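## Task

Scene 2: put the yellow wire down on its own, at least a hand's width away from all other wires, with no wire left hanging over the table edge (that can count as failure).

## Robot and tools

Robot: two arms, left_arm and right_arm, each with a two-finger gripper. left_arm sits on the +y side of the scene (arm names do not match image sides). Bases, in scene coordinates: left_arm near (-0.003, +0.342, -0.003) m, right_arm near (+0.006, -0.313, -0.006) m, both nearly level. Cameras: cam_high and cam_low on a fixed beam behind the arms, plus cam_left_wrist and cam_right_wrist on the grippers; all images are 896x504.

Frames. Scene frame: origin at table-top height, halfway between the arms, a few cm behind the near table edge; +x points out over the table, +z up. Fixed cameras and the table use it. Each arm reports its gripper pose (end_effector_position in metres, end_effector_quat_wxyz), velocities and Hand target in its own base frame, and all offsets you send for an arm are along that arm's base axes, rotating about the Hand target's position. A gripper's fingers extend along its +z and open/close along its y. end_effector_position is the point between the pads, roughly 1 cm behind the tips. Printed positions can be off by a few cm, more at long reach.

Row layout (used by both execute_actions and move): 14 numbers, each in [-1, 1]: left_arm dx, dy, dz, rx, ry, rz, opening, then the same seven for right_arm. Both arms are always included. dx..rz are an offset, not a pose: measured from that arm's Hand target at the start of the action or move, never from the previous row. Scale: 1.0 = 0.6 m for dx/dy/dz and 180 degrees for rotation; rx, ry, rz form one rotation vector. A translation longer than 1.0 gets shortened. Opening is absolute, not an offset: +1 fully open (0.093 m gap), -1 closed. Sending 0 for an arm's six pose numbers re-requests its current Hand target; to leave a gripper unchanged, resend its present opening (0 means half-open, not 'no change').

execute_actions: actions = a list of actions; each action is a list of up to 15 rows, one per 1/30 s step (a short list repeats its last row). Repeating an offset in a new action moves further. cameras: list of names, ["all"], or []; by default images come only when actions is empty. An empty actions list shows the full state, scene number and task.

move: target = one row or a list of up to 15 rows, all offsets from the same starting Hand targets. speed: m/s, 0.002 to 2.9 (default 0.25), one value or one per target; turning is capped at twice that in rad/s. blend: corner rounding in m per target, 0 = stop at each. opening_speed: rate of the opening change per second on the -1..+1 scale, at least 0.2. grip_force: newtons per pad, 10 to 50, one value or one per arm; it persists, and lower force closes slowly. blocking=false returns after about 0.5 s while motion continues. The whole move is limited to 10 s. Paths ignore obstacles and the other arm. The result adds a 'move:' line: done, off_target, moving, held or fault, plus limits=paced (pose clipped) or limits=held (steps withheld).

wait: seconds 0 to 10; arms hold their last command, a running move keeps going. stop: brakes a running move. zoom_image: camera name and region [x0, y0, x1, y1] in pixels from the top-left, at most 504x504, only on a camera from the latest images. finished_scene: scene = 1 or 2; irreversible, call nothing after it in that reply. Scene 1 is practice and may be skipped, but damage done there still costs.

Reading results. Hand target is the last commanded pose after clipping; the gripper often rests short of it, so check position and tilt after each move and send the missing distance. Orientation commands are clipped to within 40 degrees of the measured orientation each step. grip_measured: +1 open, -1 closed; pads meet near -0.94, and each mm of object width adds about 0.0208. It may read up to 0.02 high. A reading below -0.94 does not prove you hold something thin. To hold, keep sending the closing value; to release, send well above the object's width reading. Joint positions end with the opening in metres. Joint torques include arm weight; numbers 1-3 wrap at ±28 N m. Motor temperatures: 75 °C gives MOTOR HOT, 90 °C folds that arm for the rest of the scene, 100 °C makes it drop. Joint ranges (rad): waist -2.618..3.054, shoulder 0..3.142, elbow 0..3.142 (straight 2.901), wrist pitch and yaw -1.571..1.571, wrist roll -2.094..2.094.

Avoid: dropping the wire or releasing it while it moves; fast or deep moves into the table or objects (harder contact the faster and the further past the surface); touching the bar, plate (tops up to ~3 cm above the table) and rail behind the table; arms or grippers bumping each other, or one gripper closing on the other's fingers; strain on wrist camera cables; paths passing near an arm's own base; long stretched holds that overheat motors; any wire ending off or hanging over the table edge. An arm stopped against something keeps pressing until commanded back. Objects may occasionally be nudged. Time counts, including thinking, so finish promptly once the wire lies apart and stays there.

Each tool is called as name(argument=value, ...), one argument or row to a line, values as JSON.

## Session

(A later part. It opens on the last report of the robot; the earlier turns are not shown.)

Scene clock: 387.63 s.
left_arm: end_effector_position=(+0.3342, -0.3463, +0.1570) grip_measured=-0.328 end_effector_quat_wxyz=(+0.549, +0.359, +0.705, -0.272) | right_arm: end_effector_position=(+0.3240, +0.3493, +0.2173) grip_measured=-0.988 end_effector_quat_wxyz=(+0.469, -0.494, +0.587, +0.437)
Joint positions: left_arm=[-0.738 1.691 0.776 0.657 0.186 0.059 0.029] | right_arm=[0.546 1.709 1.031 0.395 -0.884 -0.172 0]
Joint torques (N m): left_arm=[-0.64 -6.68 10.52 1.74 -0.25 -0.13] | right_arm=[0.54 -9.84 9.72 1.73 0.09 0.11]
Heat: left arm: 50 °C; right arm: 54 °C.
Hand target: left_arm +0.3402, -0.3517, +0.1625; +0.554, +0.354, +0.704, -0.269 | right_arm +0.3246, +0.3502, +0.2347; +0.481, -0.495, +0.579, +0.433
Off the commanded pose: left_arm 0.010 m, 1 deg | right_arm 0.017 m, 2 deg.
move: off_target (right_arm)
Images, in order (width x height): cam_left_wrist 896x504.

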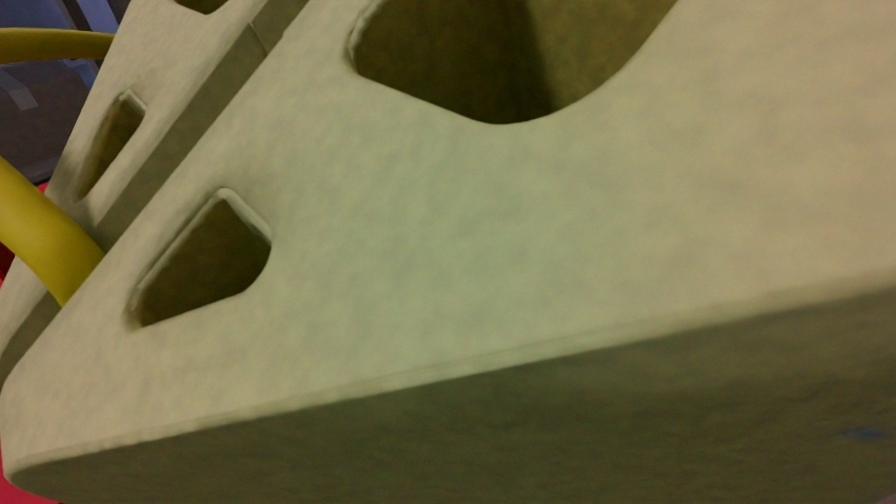

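move(
  target=[
    [-0.004,-0.008,-0.01,0,0,0,-0.33,0,0,0,0,0,0,-1],
    [-0.004,-0.008,-0.01,0,0,0,-1,0,0,0,0,0,0,-1],
    [-0.07,0.1,0.01,0,0,0,-1,0,0,0,0,0,0,-1],
  ],
  cameras=["cam_left_wrist"],
  speed=0.1,
)

Scene clock: 398.40 s.
left_arm: end_effector_position=(+0.2998, -0.2984, +0.1683) grip_measured=-0.986 end_effector_quat_wxyz=(+0.552, +0.351, +0.704, -0.278) | right_arm: end_effector_position=(+0.3235, +0.3495, +0.2142) grip_measured=-0.988 end_effector_quat_wxyz=(+0.464, -0.493, +0.593, +0.436)
Joint positions: left_arm=[-0.693 1.446 0.572 0.63 0.229 0.053 0] | right_arm=[0.548 1.709 1.031 0.378 -0.878 -0.172 0]
Joint torques (N m): left_arm=[0.75 -8.08 5.98 1.66 -0.08 0.11] | right_arm=[0.27 -10.1 9.58 1.83 0.07 0.16]
Heat: left arm: 49 °C; right arm: 54 °C.
Hand target: left_arm +0.2983, -0.2916, +0.1686; +0.554, +0.353, +0.704, -0.269 | right_arm +0.3246, +0.3503, +0.2347; +0.481, -0.495, +0.579, +0.433
Off the commanded pose: left_arm 0.007 m, 1 deg | right_arm 0.021 m, 3 deg.
move: off_target (right_arm); target 2's new opening was sent with left_arm's hand 0.011 m and 2 deg from that target
Images, in order (width x height): cam_left_wrist 896x504.

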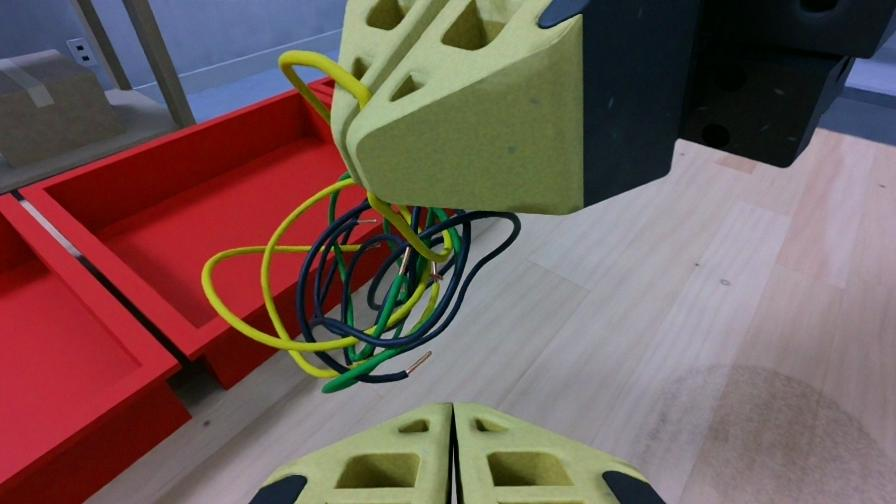

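move(
  target=[
    [0,0,-0.056,0,0,0,-0.33,0,0,0,0,0,0,-1],
    [0.08,-0.112,-0.056,0,0,0,-0.33,0,0,0,0,0,0,-1],
  ],
  cameras=["cam_left_wrist"],
  speed=0.1,
)

Scene clock: 427.03 s.
left_arm: end_effector_position=(+0.3390, -0.3468, +0.1220) grip_measured=-0.332 end_effector_quat_wxyz=(+0.536, +0.356, +0.717, -0.269) | right_arm: end_effector_position=(+0.3345, +0.3421, +0.2135) grip_measured=-0.988 end_effector_quat_wxyz=(+0.473, -0.482, +0.604, +0.423)
Joint positions: left_arm=[-0.733 1.794 0.755 0.749 0.184 0.052 0.029] | right_arm=[0.529 1.709 1.031 0.378 -0.852 -0.172 0]
Joint torques (N m): left_arm=[-1.48 -6.79 11.11 1.94 -0.26 -0.06] | right_arm=[1.76 -9.96 9.88 1.88 -0.2 0.1]
Heat: left arm: 48 °C; right arm: 53 °C.
Hand target: left_arm +0.3462, -0.3588, +0.1349; +0.554, +0.353, +0.704, -0.269 | right_arm +0.3246, +0.3502, +0.2347; +0.481, -0.495, +0.579, +0.433
Off the commanded pose: left_arm 0.019 m, 2 deg | right_arm 0.025 m, 4 deg.
move: off_target (left_arm, right_arm)
Images, in order (width x height): cam_left_wrist 896x504.

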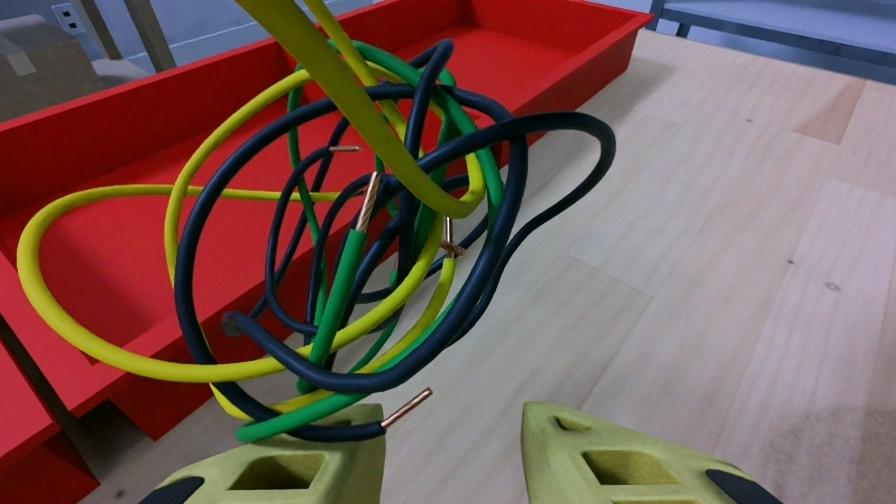

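move(
  target=[
    [-0.05,0.128,0.008,0,0,0,-0.33,0,0,0,0,0,0,-1],
    [-0.05,0.128,0.008,-0.29,0.388,0.12,-0.33,0,0,0,0,0,0,-1],
  ],
  cameras=["cam_left_wrist","cam_low"],
  blend=0.02,
  speed=0.3,
)

Scene clock: 452.27 s.
left_arm: end_effector_position=(+0.3148, -0.2874, +0.1313) grip_measured=-0.332 end_effector_quat_wxyz=(+0.190, -0.240, +0.759, -0.574) | right_arm: end_effector_position=(+0.3262, +0.3494, +0.2137) grip_measured=-0.988 end_effector_quat_wxyz=(+0.467, -0.489, +0.598, +0.430)
Joint positions: left_arm=[-0.617 1.578 0.543 0.749 0.316 -1.467 0.029] | right_arm=[0.55 1.709 1.031 0.378 -0.858 -0.172 0]
Joint torques (N m): left_arm=[0.98 -8.91 6.17 1.73 -0.05 -0.08] | right_arm=[0.06 -10.04 9.62 1.86 -0.14 0.15]
Motor temperatures (°C): left_arm=[29 46 45 50 26 27 28] | right_arm=[26 50 46 53 31 30 30]
Heat: left arm: 50 °C; right arm: 53 °C.
Hand target: left_arm +0.3162, -0.2821, +0.1398; +0.197, -0.244, +0.753, -0.579 | right_arm +0.3246, +0.3502, +0.2347; +0.481, -0.495, +0.579, +0.433
Off the commanded pose: left_arm 0.010 m, 1 deg | right_arm 0.021 m, 3 deg.
move: off_target (right_arm)
Images, in order (width x height): cam_low 896x504, cam_left_wrist 896x504.

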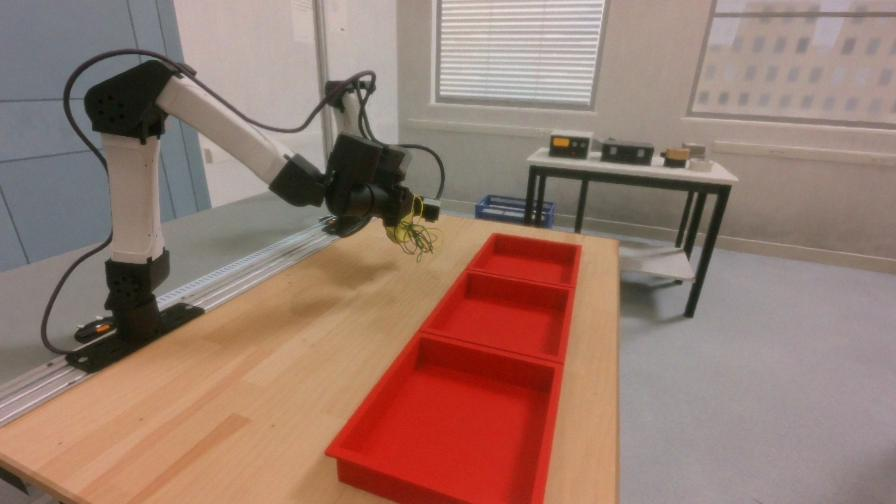

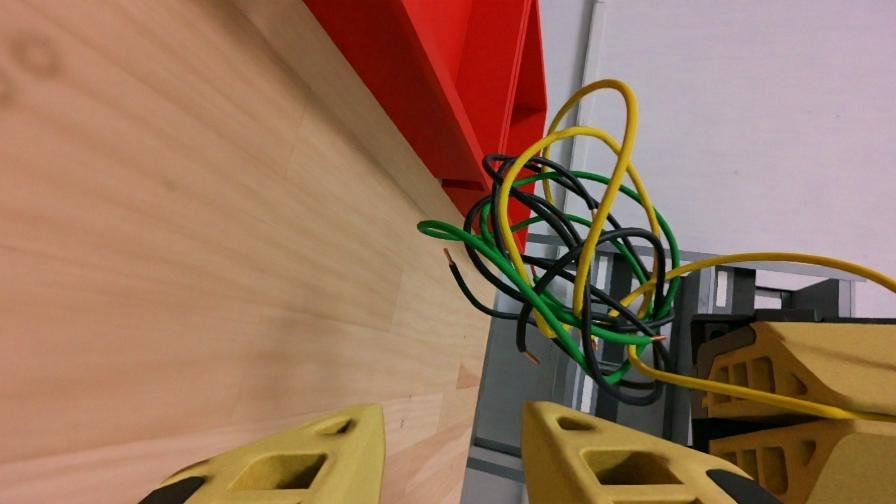

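move(
  target=[0.056,-0.062,-0.02,0,0,0,-0.4,0,0,0,0,0,0,-1],
  cameras=["cam_left_wrist"],
  speed=0.12,
)

Scene clock: 477.90 s.
left_arm: end_effector_position=(+0.3405, -0.3124, +0.1142) grip_measured=-0.398 end_effector_quat_wxyz=(+0.180, -0.248, +0.767, -0.564) | right_arm: end_effector_position=(+0.3262, +0.3494, +0.2137) grip_measured=-0.988 end_effector_quat_wxyz=(+0.467, -0.489, +0.598, +0.430)
Joint positions: left_arm=[-0.635 1.745 0.677 0.749 0.298 -1.478 0.026] | right_arm=[0.55 1.709 1.031 0.378 -0.858 -0.172 0]
Joint velocities: left_arm=[within noise] | right_arm=[-0.002 0.007 0.002 0.051 -0.022 -0.154 0]
Joint torques (N m): left_arm=[-0.65 -6.54 9.48 2.11 -0.23 -0.08] | right_arm=[0.18 -9.98 9.73 1.89 -0.16 0.08]
Heat: left arm: 50 °C; right arm: 53 °C.
Hand target: left_arm +0.3498, -0.3193, +0.1278; +0.196, -0.244, +0.753, -0.579 | right_arm +0.3246, +0.3502, +0.2347; +0.481, -0.495, +0.579, +0.433
Off the commanded pose: left_arm 0.018 m, 3 deg | right_arm 0.021 m, 3 deg.
move: off_target (left_arm, right_arm)
Images, in order (width x height): cam_left_wrist 896x504.

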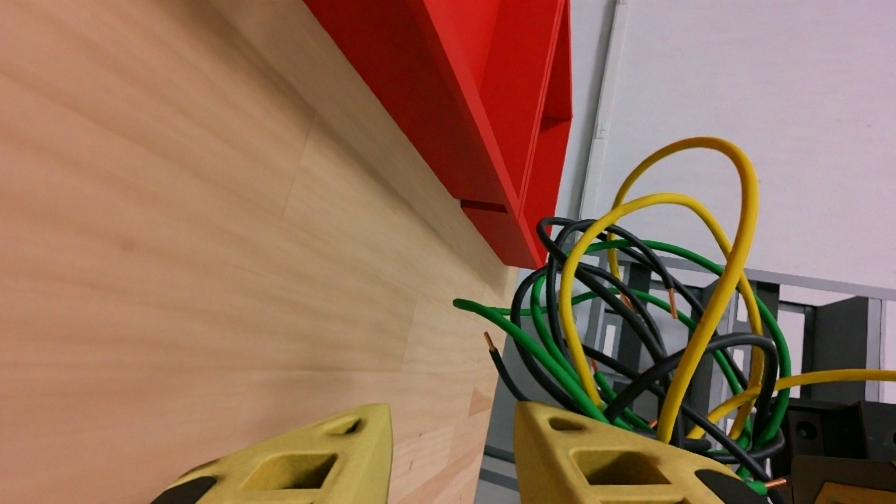

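move(
  target=[0.03,-0.052,0.013,0,0,0,-0.48,0,0,0,0,0,0,-1],
  cameras=["cam_left_wrist"],
  speed=0.1,
)

Scene clock: 489.93 s.
left_arm: end_effector_position=(+0.3627, -0.3446, +0.1331) grip_measured=-0.478 end_effector_quat_wxyz=(+0.194, -0.240, +0.754, -0.580) | right_arm: end_effector_position=(+0.3263, +0.3493, +0.2137) grip_measured=-0.988 end_effector_quat_wxyz=(+0.467, -0.489, +0.598, +0.430)
Joint positions: left_arm=[-0.674 1.828 0.826 0.74 0.257 -1.489 0.022] | right_arm=[0.55 1.709 1.031 0.378 -0.858 -0.172 0]
Joint torques (N m): left_arm=[-0.81 -7.56 10.17 1.64 -0.22 -0.08] | right_arm=[0.03 -10.1 9.68 1.88 -0.15 0.12]
Heat: left arm: 51 °C; right arm: 53 °C.
Hand target: left_arm +0.3678, -0.3505, +0.1355; +0.196, -0.244, +0.753, -0.579 | right_arm +0.3246, +0.3502, +0.2347; +0.481, -0.495, +0.579, +0.433
Off the commanded pose: left_arm 0.008 m, 1 deg | right_arm 0.021 m, 3 deg.
move: off_target (right_arm)
Images, in order (width x height): cam_left_wrist 896x504.

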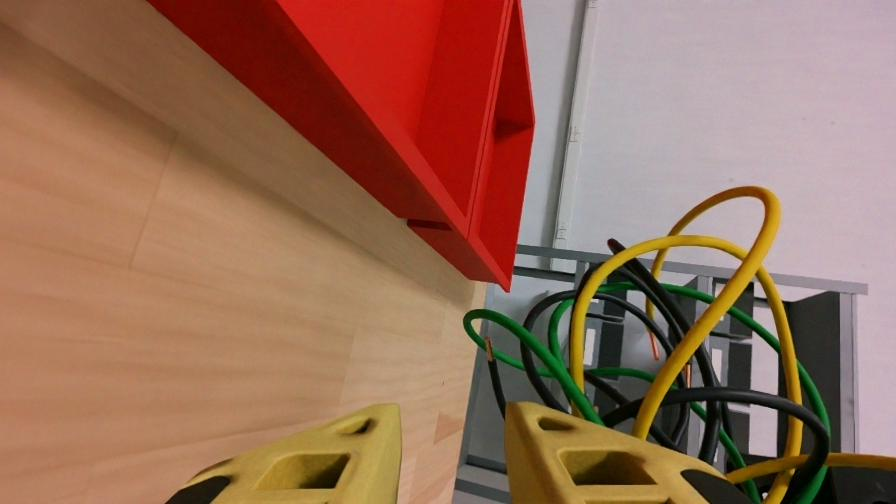

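move(
  target=[
    [0.034,-0.043,0.014,0,0,0,-0.48,0,0,0,0,0,0,-1],
    [0.034,-0.043,0.014,0,0,0,-1,0,0,0,0,0,0,-1],
  ],
  cameras=["cam_left_wrist"],
  speed=0.1,
)

Scene clock: 503.20 s.
left_arm: end_effector_position=(+0.3839, -0.3664, +0.1397) grip_measured=-0.986 end_effector_quat_wxyz=(+0.195, -0.243, +0.754, -0.579) | right_arm: end_effector_position=(+0.3350, +0.3431, +0.2136) grip_measured=-0.988 end_effector_quat_wxyz=(+0.475, -0.481, +0.606, +0.420)
Joint positions: left_arm=[-0.687 1.902 0.969 0.668 0.24 -1.493 0] | right_arm=[0.532 1.708 1.032 0.378 -0.841 -0.172 0]
Joint torques (N m): left_arm=[-1.46 -8.17 11.41 1.61 -0.24 -0.07] | right_arm=[1.26 -10.13 9.4 1.87 -0.34 0.11]
Heat: left arm: 50 °C; right arm: 53 °C.
Hand target: left_arm +0.3882, -0.3763, +0.1439; +0.196, -0.244, +0.753, -0.579 | right_arm +0.3245, +0.3503, +0.2346; +0.481, -0.495, +0.579, +0.433
Off the commanded pose: left_arm 0.012 m, 0 deg | right_arm 0.025 m, 4 deg.
move: off_target (left_arm, right_arm); target 2's new opening was sent with left_arm's hand 0.012 m and 0 deg from that target
Images, in order (width x height): cam_left_wrist 896x504.

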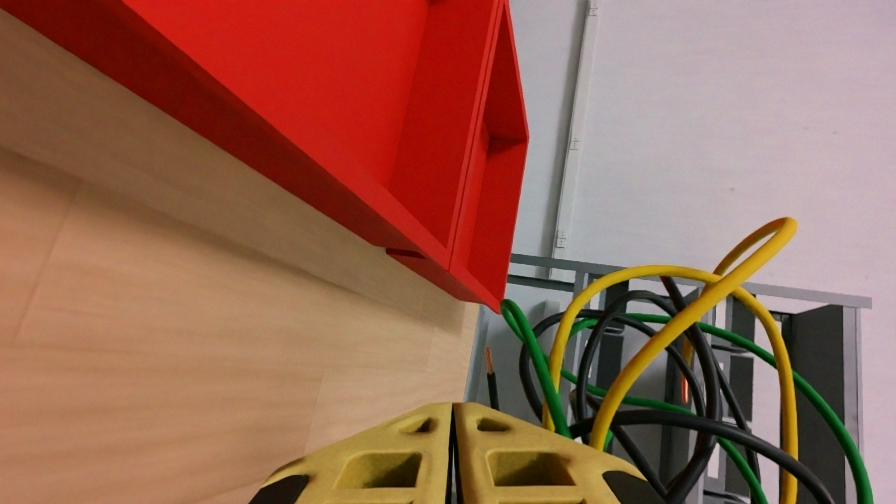

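move(
  target=[
    [-0.0055,0.053,0.03,0,0,0,-0.4,0,0,0,0,0,0,-1],
    [0.0207,0.018,0.02,0,0,0,-0.4,0,0,0,0,0,0,-1],
  ],
  cameras=["cam_left_wrist"],
  speed=0.1,
)

Scene clock: 520.53 s.
left_arm: end_effector_position=(+0.3930, -0.3577, +0.1479) grip_measured=-0.402 end_effector_quat_wxyz=(+0.187, -0.247, +0.756, -0.576) | right_arm: end_effector_position=(+0.3338, +0.3450, +0.2171) grip_measured=-0.988 end_effector_quat_wxyz=(+0.476, -0.484, +0.601, +0.423)
Joint positions: left_arm=[-0.65 1.883 0.999 0.604 0.281 -1.493 0.026] | right_arm=[0.536 1.707 1.039 0.378 -0.847 -0.172 0]
Joint torques (N m): left_arm=[-0.84 -8.28 11.84 1.68 -0.23 0.04] | right_arm=[1.1 -9.81 9.11 1.86 -0.27 0.13]
Heat: left arm: 50 °C; right arm: 53 °C.
Hand target: left_arm +0.4007, -0.3655, +0.1561; +0.197, -0.244, +0.753, -0.579 | right_arm +0.3245, +0.3503, +0.2347; +0.481, -0.495, +0.579, +0.433
Off the commanded pose: left_arm 0.014 m, 1 deg | right_arm 0.021 m, 3 deg.
move: off_target (left_arm, right_arm)
Images, in order (width x height): cam_left_wrist 896x504.

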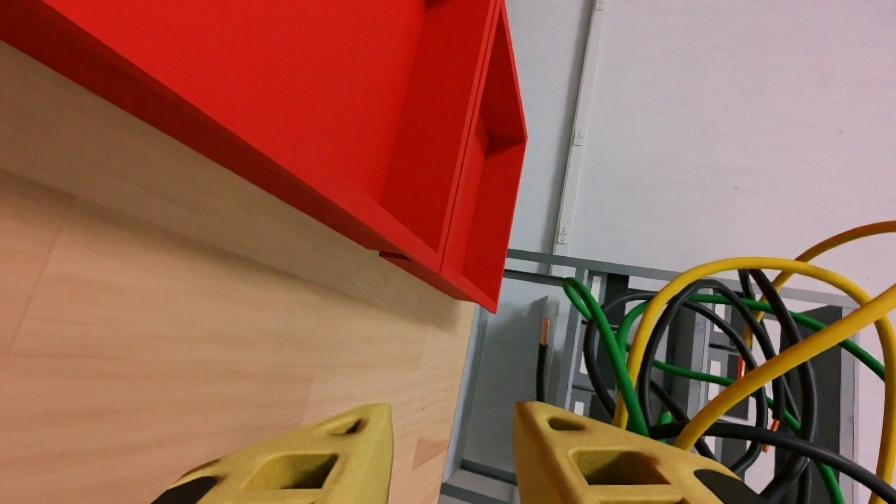

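move(
  target=[-0.048,0.0625,0.02,0,0,0,-0.4,0,0,0,0,0,0,-1],
  cameras=["cam_left_wrist"],
  speed=0.12,
)

Scene clock: 543.70 s.
left_arm: end_effector_position=(+0.3732, -0.3349, +0.1538) grip_measured=-0.402 end_effector_quat_wxyz=(+0.184, -0.250, +0.757, -0.574) | right_arm: end_effector_position=(+0.3277, +0.3493, +0.2180) grip_measured=-0.988 end_effector_quat_wxyz=(+0.472, -0.490, +0.595, +0.429)
Joint positions: left_arm=[-0.633 1.769 0.885 0.596 0.296 -1.493 0.026] | right_arm=[0.548 1.706 1.039 0.378 -0.858 -0.172 0]
Joint torques (N m): left_arm=[0.8 -12.49 6.28 1.69 -0.04 0.14] | right_arm=[0.31 -9.94 8.91 1.89 -0.14 0.09]
Heat: left arm: 49 °C; right arm: 54 °C.
Hand target: left_arm +0.3718, -0.3280, +0.1679; +0.196, -0.244, +0.753, -0.579 | right_arm +0.3245, +0.3503, +0.2347; +0.481, -0.495, +0.579, +0.433
Off the commanded pose: left_arm 0.016 m, 2 deg | right_arm 0.017 m, 2 deg.
move: off_target (left_arm, right_arm)
Images, in order (width x height): cam_left_wrist 896x504.

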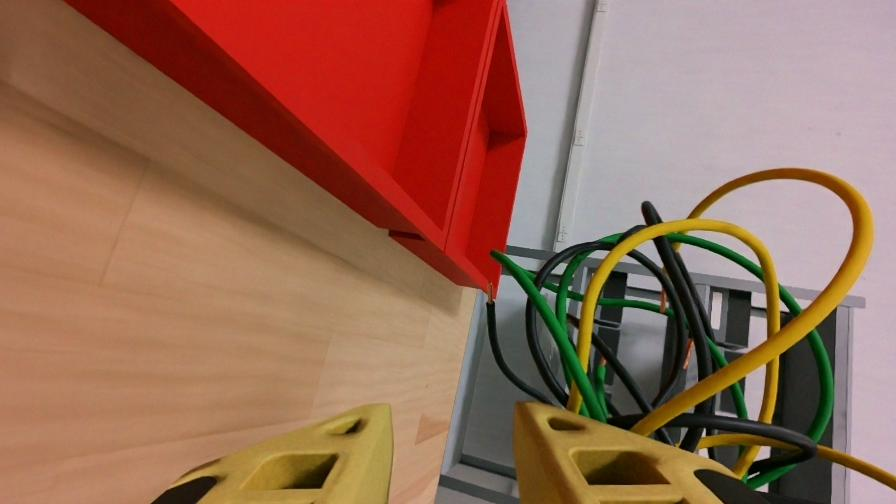

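move(
  target=[-0.055,0.06,-0.025,0,0,0,-0.4,0,0,0,0,0,0,-1],
  cameras=["cam_left_wrist"],
  speed=0.12,
)

Scene clock: 557.47 s.
left_arm: end_effector_position=(+0.3369, -0.2957, +0.1331) grip_measured=-0.402 end_effector_quat_wxyz=(+0.172, -0.261, +0.768, -0.559) | right_arm: end_effector_position=(+0.3277, +0.3493, +0.2180) grip_measured=-0.988 end_effector_quat_wxyz=(+0.472, -0.490, +0.595, +0.429)
Joint positions: left_arm=[-0.599 1.629 0.669 0.62 0.329 -1.487 0.026] | right_arm=[0.548 1.706 1.039 0.378 -0.858 -0.172 0]
Joint torques (N m): left_arm=[0.77 -10.06 5.75 2.19 -0.03 0.19] | right_arm=[0.38 -9.73 8.95 1.83 -0.14 0.11]
Motor temperatures (°C): left_arm=[29 50 46 51 26 27 28] | right_arm=[26 56 45 53 32 30 30]
Heat: left arm: 51 °C; right arm: 56 °C.
Hand target: left_arm +0.3388, -0.2920, +0.1530; +0.196, -0.244, +0.753, -0.579 | right_arm +0.3245, +0.3503, +0.2347; +0.481, -0.495, +0.579, +0.433
Off the commanded pose: left_arm 0.020 m, 4 deg | right_arm 0.017 m, 2 deg.
move: off_target (left_arm, right_arm)
Images, in order (width x height): cam_left_wrist 896x504.

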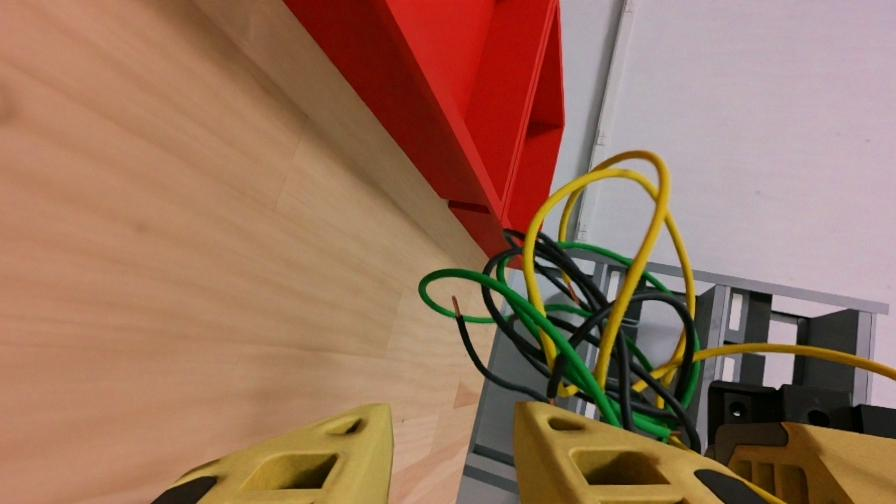

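move(
  target=[
    [0.01,-0.02,-0.047,0,0,0,-0.35,0,0,0,0,0,0,-1],
    [0.055,-0.113,-0.053,0,0,0,-0.35,0,0,0,0,0,0,-1],
  ],
  cameras=["cam_left_wrist"],
  speed=0.1,
)

Scene clock: 576.27 s.
left_arm: end_effector_position=(+0.3649, -0.3538, +0.1147) grip_measured=-0.352 end_effector_quat_wxyz=(+0.188, -0.243, +0.760, -0.573) | right_arm: end_effector_position=(+0.3277, +0.3493, +0.2180) grip_measured=-0.988 end_effector_quat_wxyz=(+0.472, -0.490, +0.595, +0.429)
Joint positions: left_arm=[-0.689 1.896 0.849 0.762 0.246 -1.492 0.028] | right_arm=[0.548 1.706 1.039 0.378 -0.858 -0.172 0]
Joint torques (N m): left_arm=[-0.66 -7.86 9.72 1.87 -0.24 -0.08] | right_arm=[0.27 -9.74 8.96 1.82 -0.11 0.09]
Motor temperatures (°C): left_arm=[29 50 44 54 26 27 27] | right_arm=[26 57 45 53 32 30 30]
Heat: left arm: 54 °C; right arm: 57 °C.
Hand target: left_arm +0.3718, -0.3598, +0.1212; +0.196, -0.244, +0.753, -0.579 | right_arm +0.3245, +0.3503, +0.2347; +0.481, -0.495, +0.579, +0.433
Off the commanded pose: left_arm 0.011 m, 1 deg | right_arm 0.017 m, 2 deg.
move: off_target (left_arm, right_arm)
Images, in order (width x height): cam_left_wrist 896x504.

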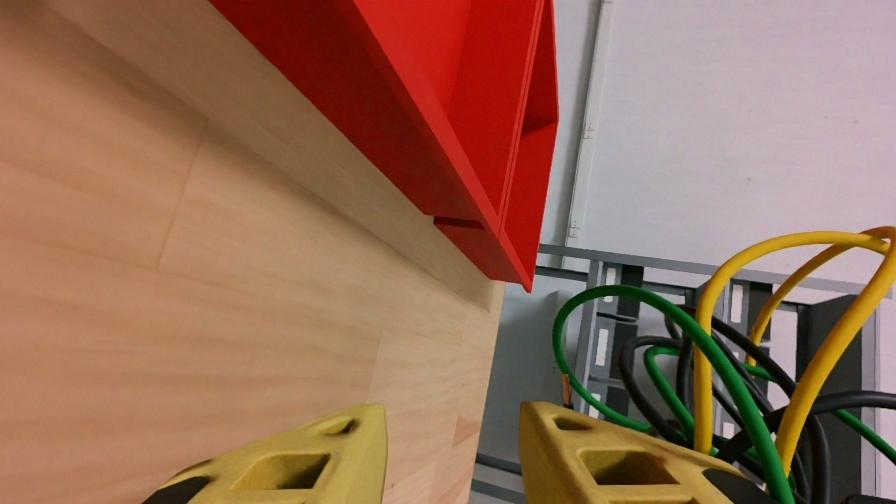

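move(
  target=[
    [-0.035,0.055,0.01,0,0,0,-0.35,0,0,0,0,0,0,-1],
    [-0.019,0.047,0.047,0,0,0,-0.35,0,0,0,0,0,0,-1],
    [0.035,-0.025,0.032,0,0,0,-0.35,0,0,0,0,0,0,-1],
  ],
  cameras=["cam_left_wrist"],
  blend=[0.01,0.01,0],
  speed=0.1,
)

Scene clock: 600.50 s.
left_arm: end_effector_position=(+0.3875, -0.3686, +0.1362) grip_measured=-0.352 end_effector_quat_wxyz=(+0.193, -0.241, +0.755, -0.579) | right_arm: end_effector_position=(+0.3280, +0.3491, +0.2180) grip_measured=-0.988 end_effector_quat_wxyz=(+0.472, -0.489, +0.595, +0.429)
Joint positions: left_arm=[-0.683 1.924 0.984 0.673 0.249 -1.492 0.028] | right_arm=[0.547 1.706 1.039 0.378 -0.858 -0.172 0]
Joint torques (N m): left_arm=[-0.77 -8.76 10.67 1.65 -0.23 -0.07] | right_arm=[0.43 -9.85 9.13 1.91 -0.11 0.1]
Motor temperatures (°C): left_arm=[29 51 45 51 26 27 27] | right_arm=[26 58 46 53 32 30 30]
Heat: left arm: 51 °C; right arm: 58 °C.
Hand target: left_arm +0.3929, -0.3748, +0.1405; +0.197, -0.244, +0.753, -0.579 | right_arm +0.3245, +0.3503, +0.2347; +0.481, -0.495, +0.579, +0.433
Off the commanded pose: left_arm 0.009 m, 1 deg | right_arm 0.017 m, 2 deg.
move: off_target (right_arm)
Images, in order (width x height): cam_left_wrist 896x504.

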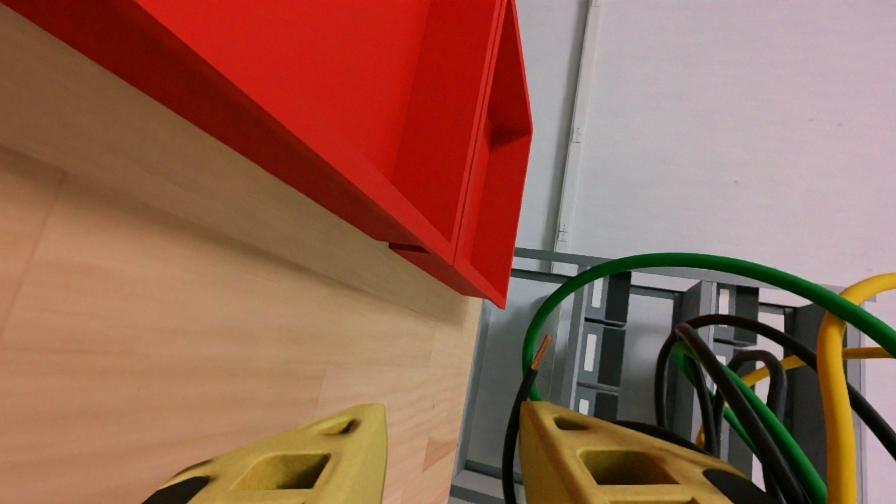

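move(
  target=[
    [0.0,0.0,0.0,0,0,0,-1,0,0,0,0,0,0,-1],
    [0.03,0.06,-0.02,0,0,0,-1,0,0,0,0,0,0,-1],
  ],
  cameras=["cam_left_wrist"],
  speed=0.1,
)

Scene clock: 609.03 s.
left_arm: end_effector_position=(+0.4087, -0.3407, +0.1338) grip_measured=-0.983 end_effector_quat_wxyz=(+0.187, -0.250, +0.752, -0.580) | right_arm: end_effector_position=(+0.3276, +0.3494, +0.2180) grip_measured=-0.988 end_effector_quat_wxyz=(+0.472, -0.490, +0.595, +0.429)
Joint positions: left_arm=[-0.591 1.93 0.984 0.671 0.335 -1.487 0] | right_arm=[0.548 1.706 1.039 0.378 -0.858 -0.172 0]
Joint torques (N m): left_arm=[0.43 -8.5 6.37 2.05 -0.05 0.19] | right_arm=[0.47 -9.66 8.98 1.87 -0.12 0.08]
Motor temperatures (°C): left_arm=[29 51 46 51 26 27 28] | right_arm=[26 58 46 53 32 30 30]
Heat: left arm: 51 °C; right arm: 58 °C.
Hand target: left_arm +0.4109, -0.3387, +0.1285; +0.197, -0.244, +0.753, -0.579 | right_arm +0.3246, +0.3502, +0.2347; +0.481, -0.495, +0.579, +0.433
Off the commanded pose: left_arm 0.006 m, 1 deg | right_arm 0.017 m, 2 deg.
move: off_target (right_arm)
Images, in order (width x height): cam_left_wrist 896x504.

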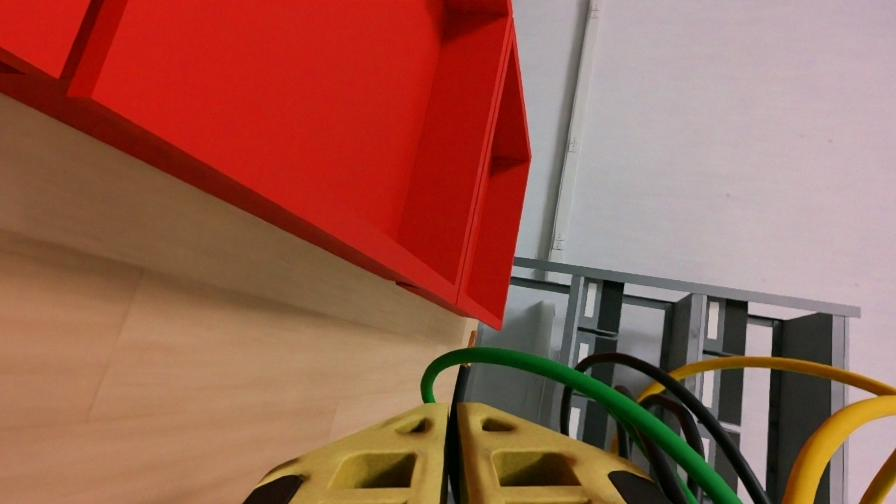

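move(
  target=[
    [-0.03,0.08,-0.06,0,0,0,-1,0,-0.05,-0.08,0,0,0,-1],
    [-0.03,0.25,-0.08,0,0,0,-1,0,-0.3,-0.1,0,0,0,-1],
  ],
  cameras=["all"],
  blend=0.02,
  speed=0.12,
)

zoom_image(
  camera="cam_high",
  region=[340, 150, 620, 290],
)

Scene clock: 621.17 s.
left_arm: end_effector_position=(+0.3887, -0.1957, +0.0625) grip_measured=-0.983 end_effector_quat_wxyz=(+0.161, -0.259, +0.761, -0.573) | right_arm: end_effector_position=(+0.3230, +0.1720, +0.1609) grip_measured=-0.988 end_effector_quat_wxyz=(+0.467, -0.482, +0.598, +0.438)
Joint positions: left_arm=[-0.209 1.93 0.628 0.904 0.718 -1.355 0] | right_arm=[0.027 1.627 0.841 -0.049 -1.326 -0.744 0]
Joint torques (N m): left_arm=[1.22 -11.6 3.86 1.94 -0.04 0.21] | right_arm=[-0.46 -7.73 8.84 1.13 -0.53 -0.24]
Motor temperatures (°C): left_arm=[29 51 45 52 26 27 28] | right_arm=[26 58 46 53 32 30 30]
Heat: left arm: 52 °C; right arm: 58 °C.
Hand target: left_arm +0.3928, -0.1888, +0.0804; +0.196, -0.244, +0.753, -0.579 | right_arm +0.3245, +0.1703, +0.1747; +0.481, -0.495, +0.579, +0.433
Off the commanded pose: left_arm 0.020 m, 5 deg | right_arm 0.014 m, 3 deg.
move: off_target (left_arm, right_arm)

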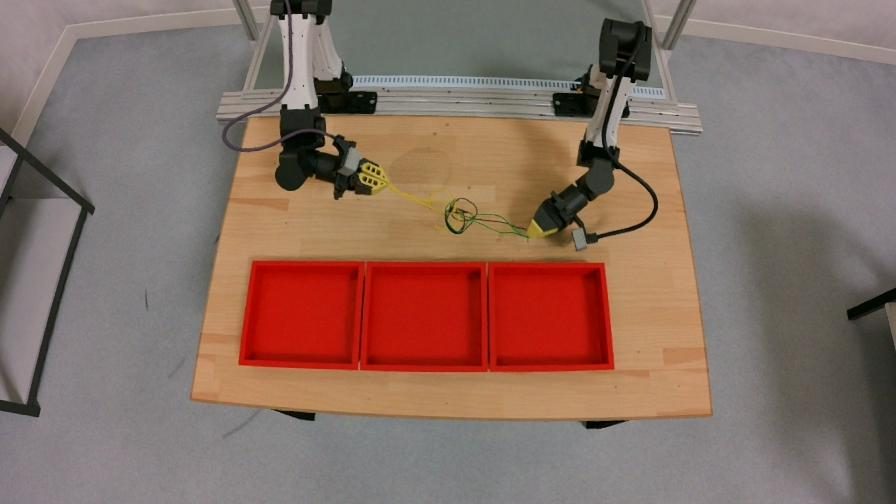

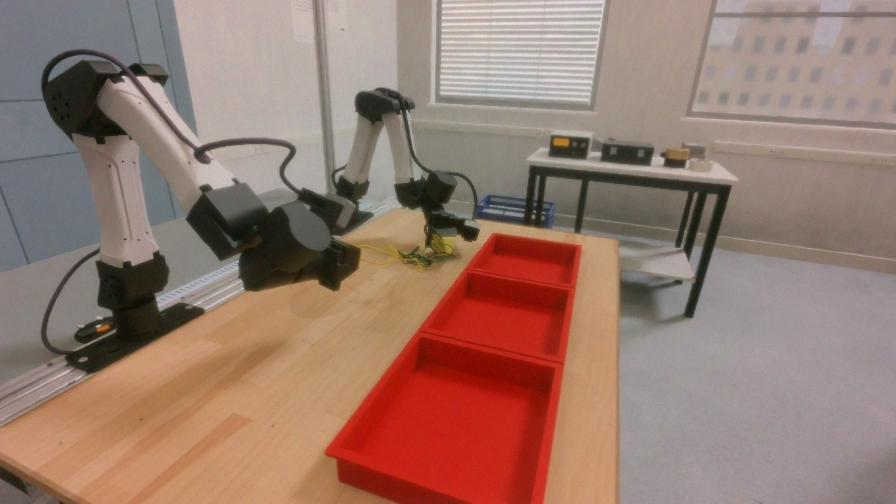

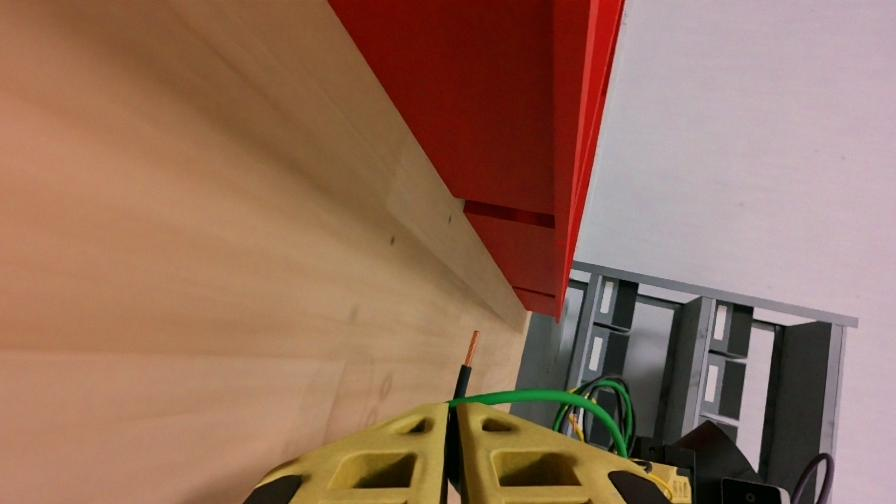

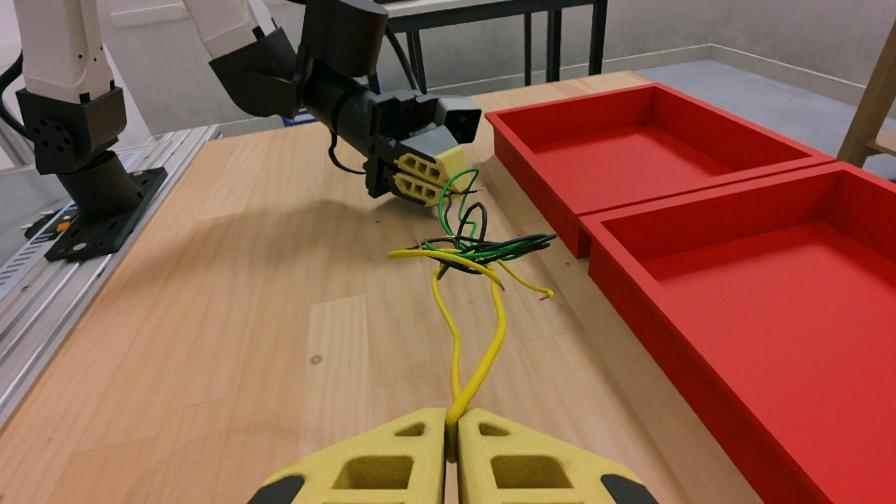

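Scaled by 1.800.

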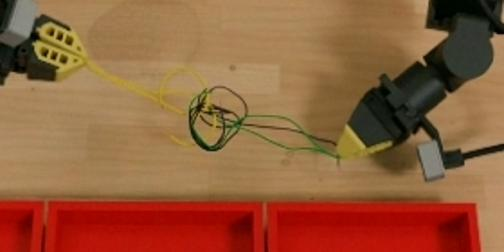

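move(
  target=[0,0.2,-0.01,0,0,0,-1,-0.05,-0.2,-0.03,0,0,0,-1],
  cameras=["cam_high","cam_right_wrist"],
  speed=0.1,
)

zoom_image(
  camera="cam_high",
  region=[280, 130, 640, 280],
)

Scene clock: 630.40 s.
left_arm: end_effector_position=(+0.3855, -0.0717, +0.0552) grip_measured=-0.983 end_effector_quat_wxyz=(+0.174, -0.267, +0.753, -0.576) | right_arm: end_effector_position=(+0.2930, +0.0505, +0.1561) grip_measured=-0.988 end_effector_quat_wxyz=(+0.476, -0.469, +0.635, +0.387)
Joint positions: left_arm=[0.2 1.914 0.624 0.691 1.059 -1.082 0] | right_arm=[-0.403 1.816 1.132 -1.42 -1.281 -2.076 0]
Joint torques (N m): left_arm=[0.53 -11.25 7.51 1.2 0.31 0.2] | right_arm=[0.49 -5.52 7.1 -0.78 -0.32 -0.11]
Motor temperatures (°C): left_arm=[29 53 44 51 26 27 28] | right_arm=[26 56 46 52 32 30 30]
Heat: left arm: 53 °C; right arm: 56 °C.
Hand target: left_arm +0.3929, -0.0688, +0.0744; +0.196, -0.244, +0.753, -0.579 | right_arm +0.2946, +0.0503, +0.1568; +0.481, -0.495, +0.579, +0.433
Off the commanded pose: left_arm 0.021 m, 4 deg | right_arm 0.002 m, 9 deg.
joint sent to its limit (right arm) — joint 6 (wrist roll), lower limit. The joint targets are off in orientation, not in position.
move: off_target (left_arm, right_arm)
Images, in order (width x height): cam_high 896x504, cam_right_wrist 896x504.

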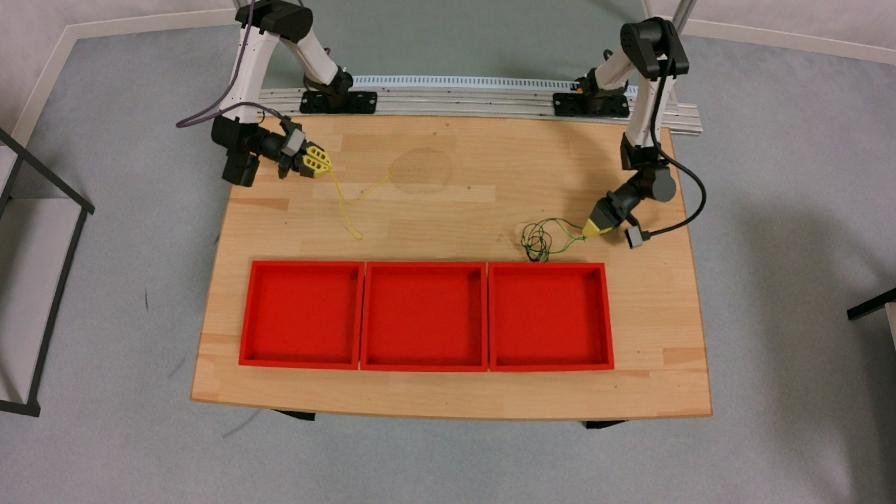

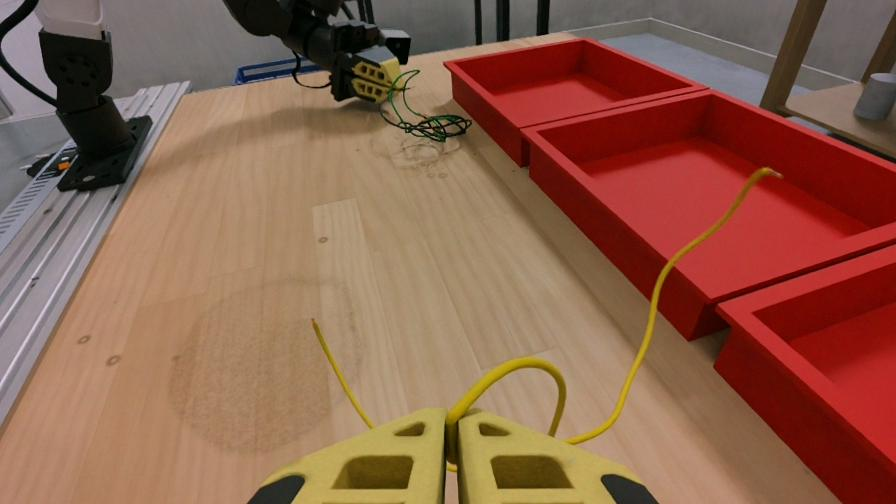

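Scaled by 1.400.

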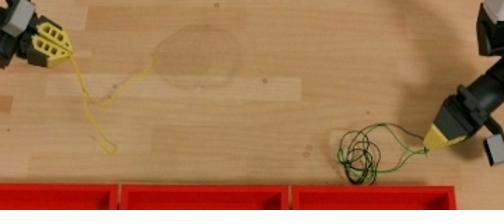

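move(
  target=[
    [0,0,-0.035,0,0,0,-1,0,0,-0.16,0,0,0,-1],
    [0,0,-0.035,0,0,0,-0.7,0,0,-0.16,0,0,0,-0.5],
  ],
  cameras=["all"],
  speed=0.1,
  opening_speed=1,
)

Scene clock: 645.40 s.
left_arm: end_effector_position=(+0.3857, -0.0717, +0.0483) grip_measured=-0.702 end_effector_quat_wxyz=(+0.174, -0.265, +0.754, -0.575) | right_arm: end_effector_position=(+0.2958, +0.0490, +0.0656) grip_measured=-0.502 end_effector_quat_wxyz=(+0.471, -0.467, +0.638, +0.392)
Joint positions: left_arm=[0.2 1.944 0.624 0.717 1.06 -1.074 0.011] | right_arm=[-0.403 2.038 1.011 -1.092 -1.275 -2.077 0.021]
Joint torques (N m): left_arm=[0.55 -6.58 6.38 1.77 0.3 0.19] | right_arm=[0.54 -6.39 3.6 -0.45 -0.33 -0.09]
Heat: left arm: 54 °C; right arm: 52 °C.
Hand target: left_arm +0.3929, -0.0688, +0.0534; +0.196, -0.244, +0.753, -0.579 | right_arm +0.2946, +0.0503, +0.0608; +0.481, -0.495, +0.579, +0.433
Off the commanded pose: left_arm 0.009 m, 4 deg | right_arm 0.005 m, 9 deg.
joint sent to its limit (right arm) — joint 6 (wrist roll), lower limit. The joint targets are off in orientation, not in position.
move: off_target (left_arm, right_arm); target 2's new opening was sent with right_arm's hand 0.005 m and 9 deg from that target

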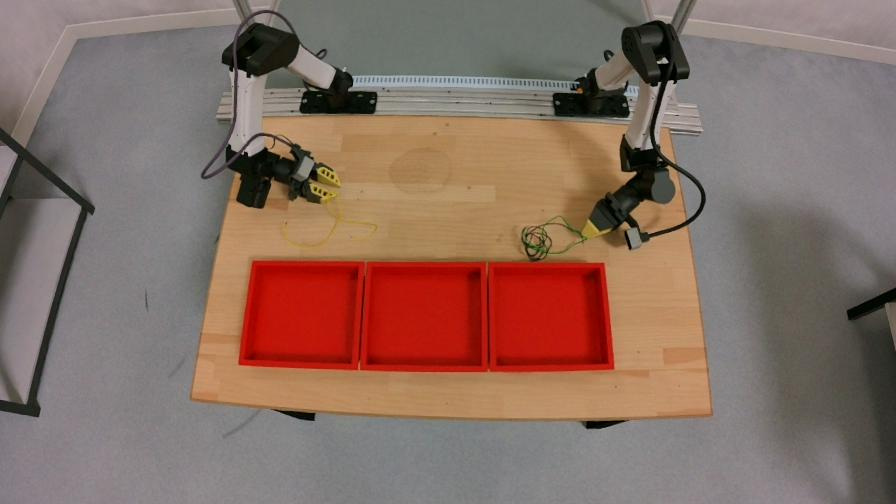

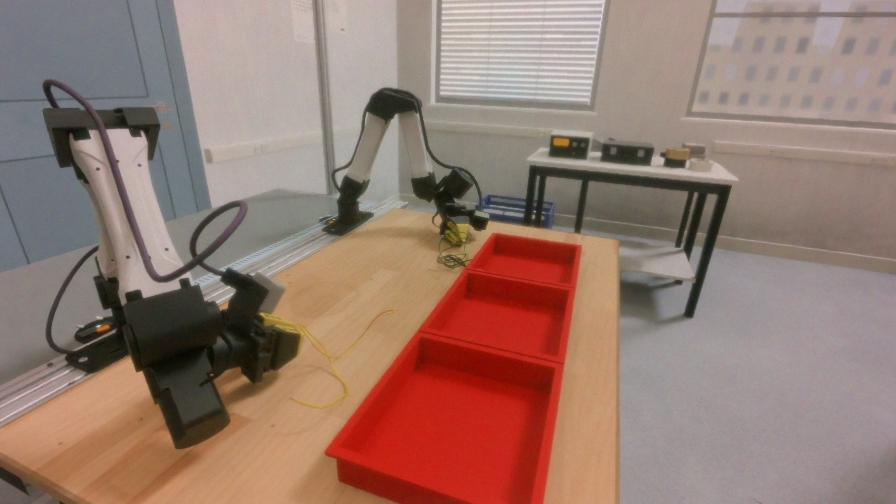

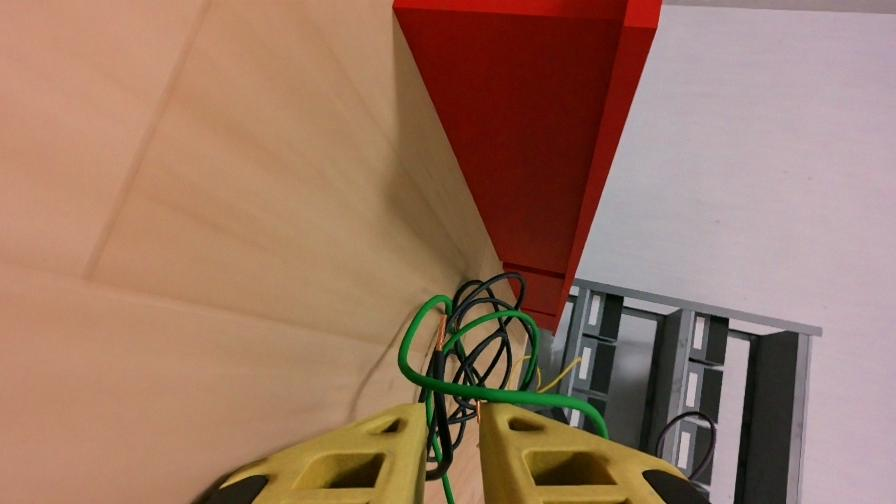

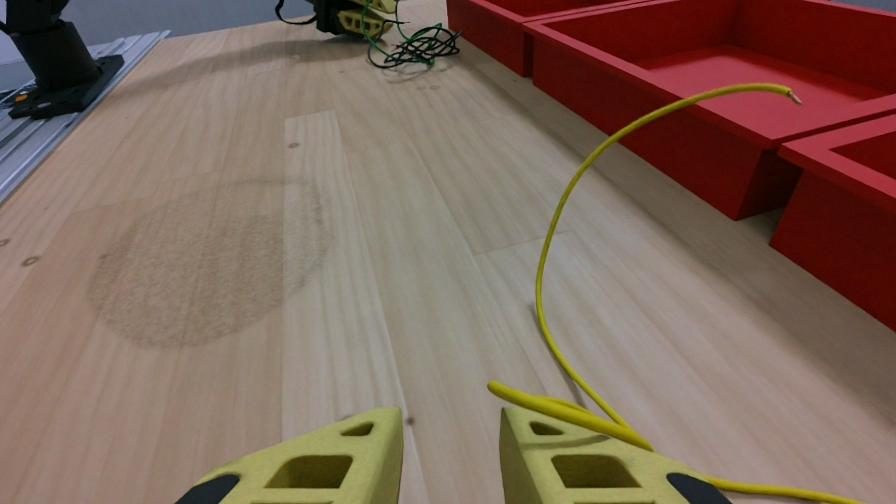

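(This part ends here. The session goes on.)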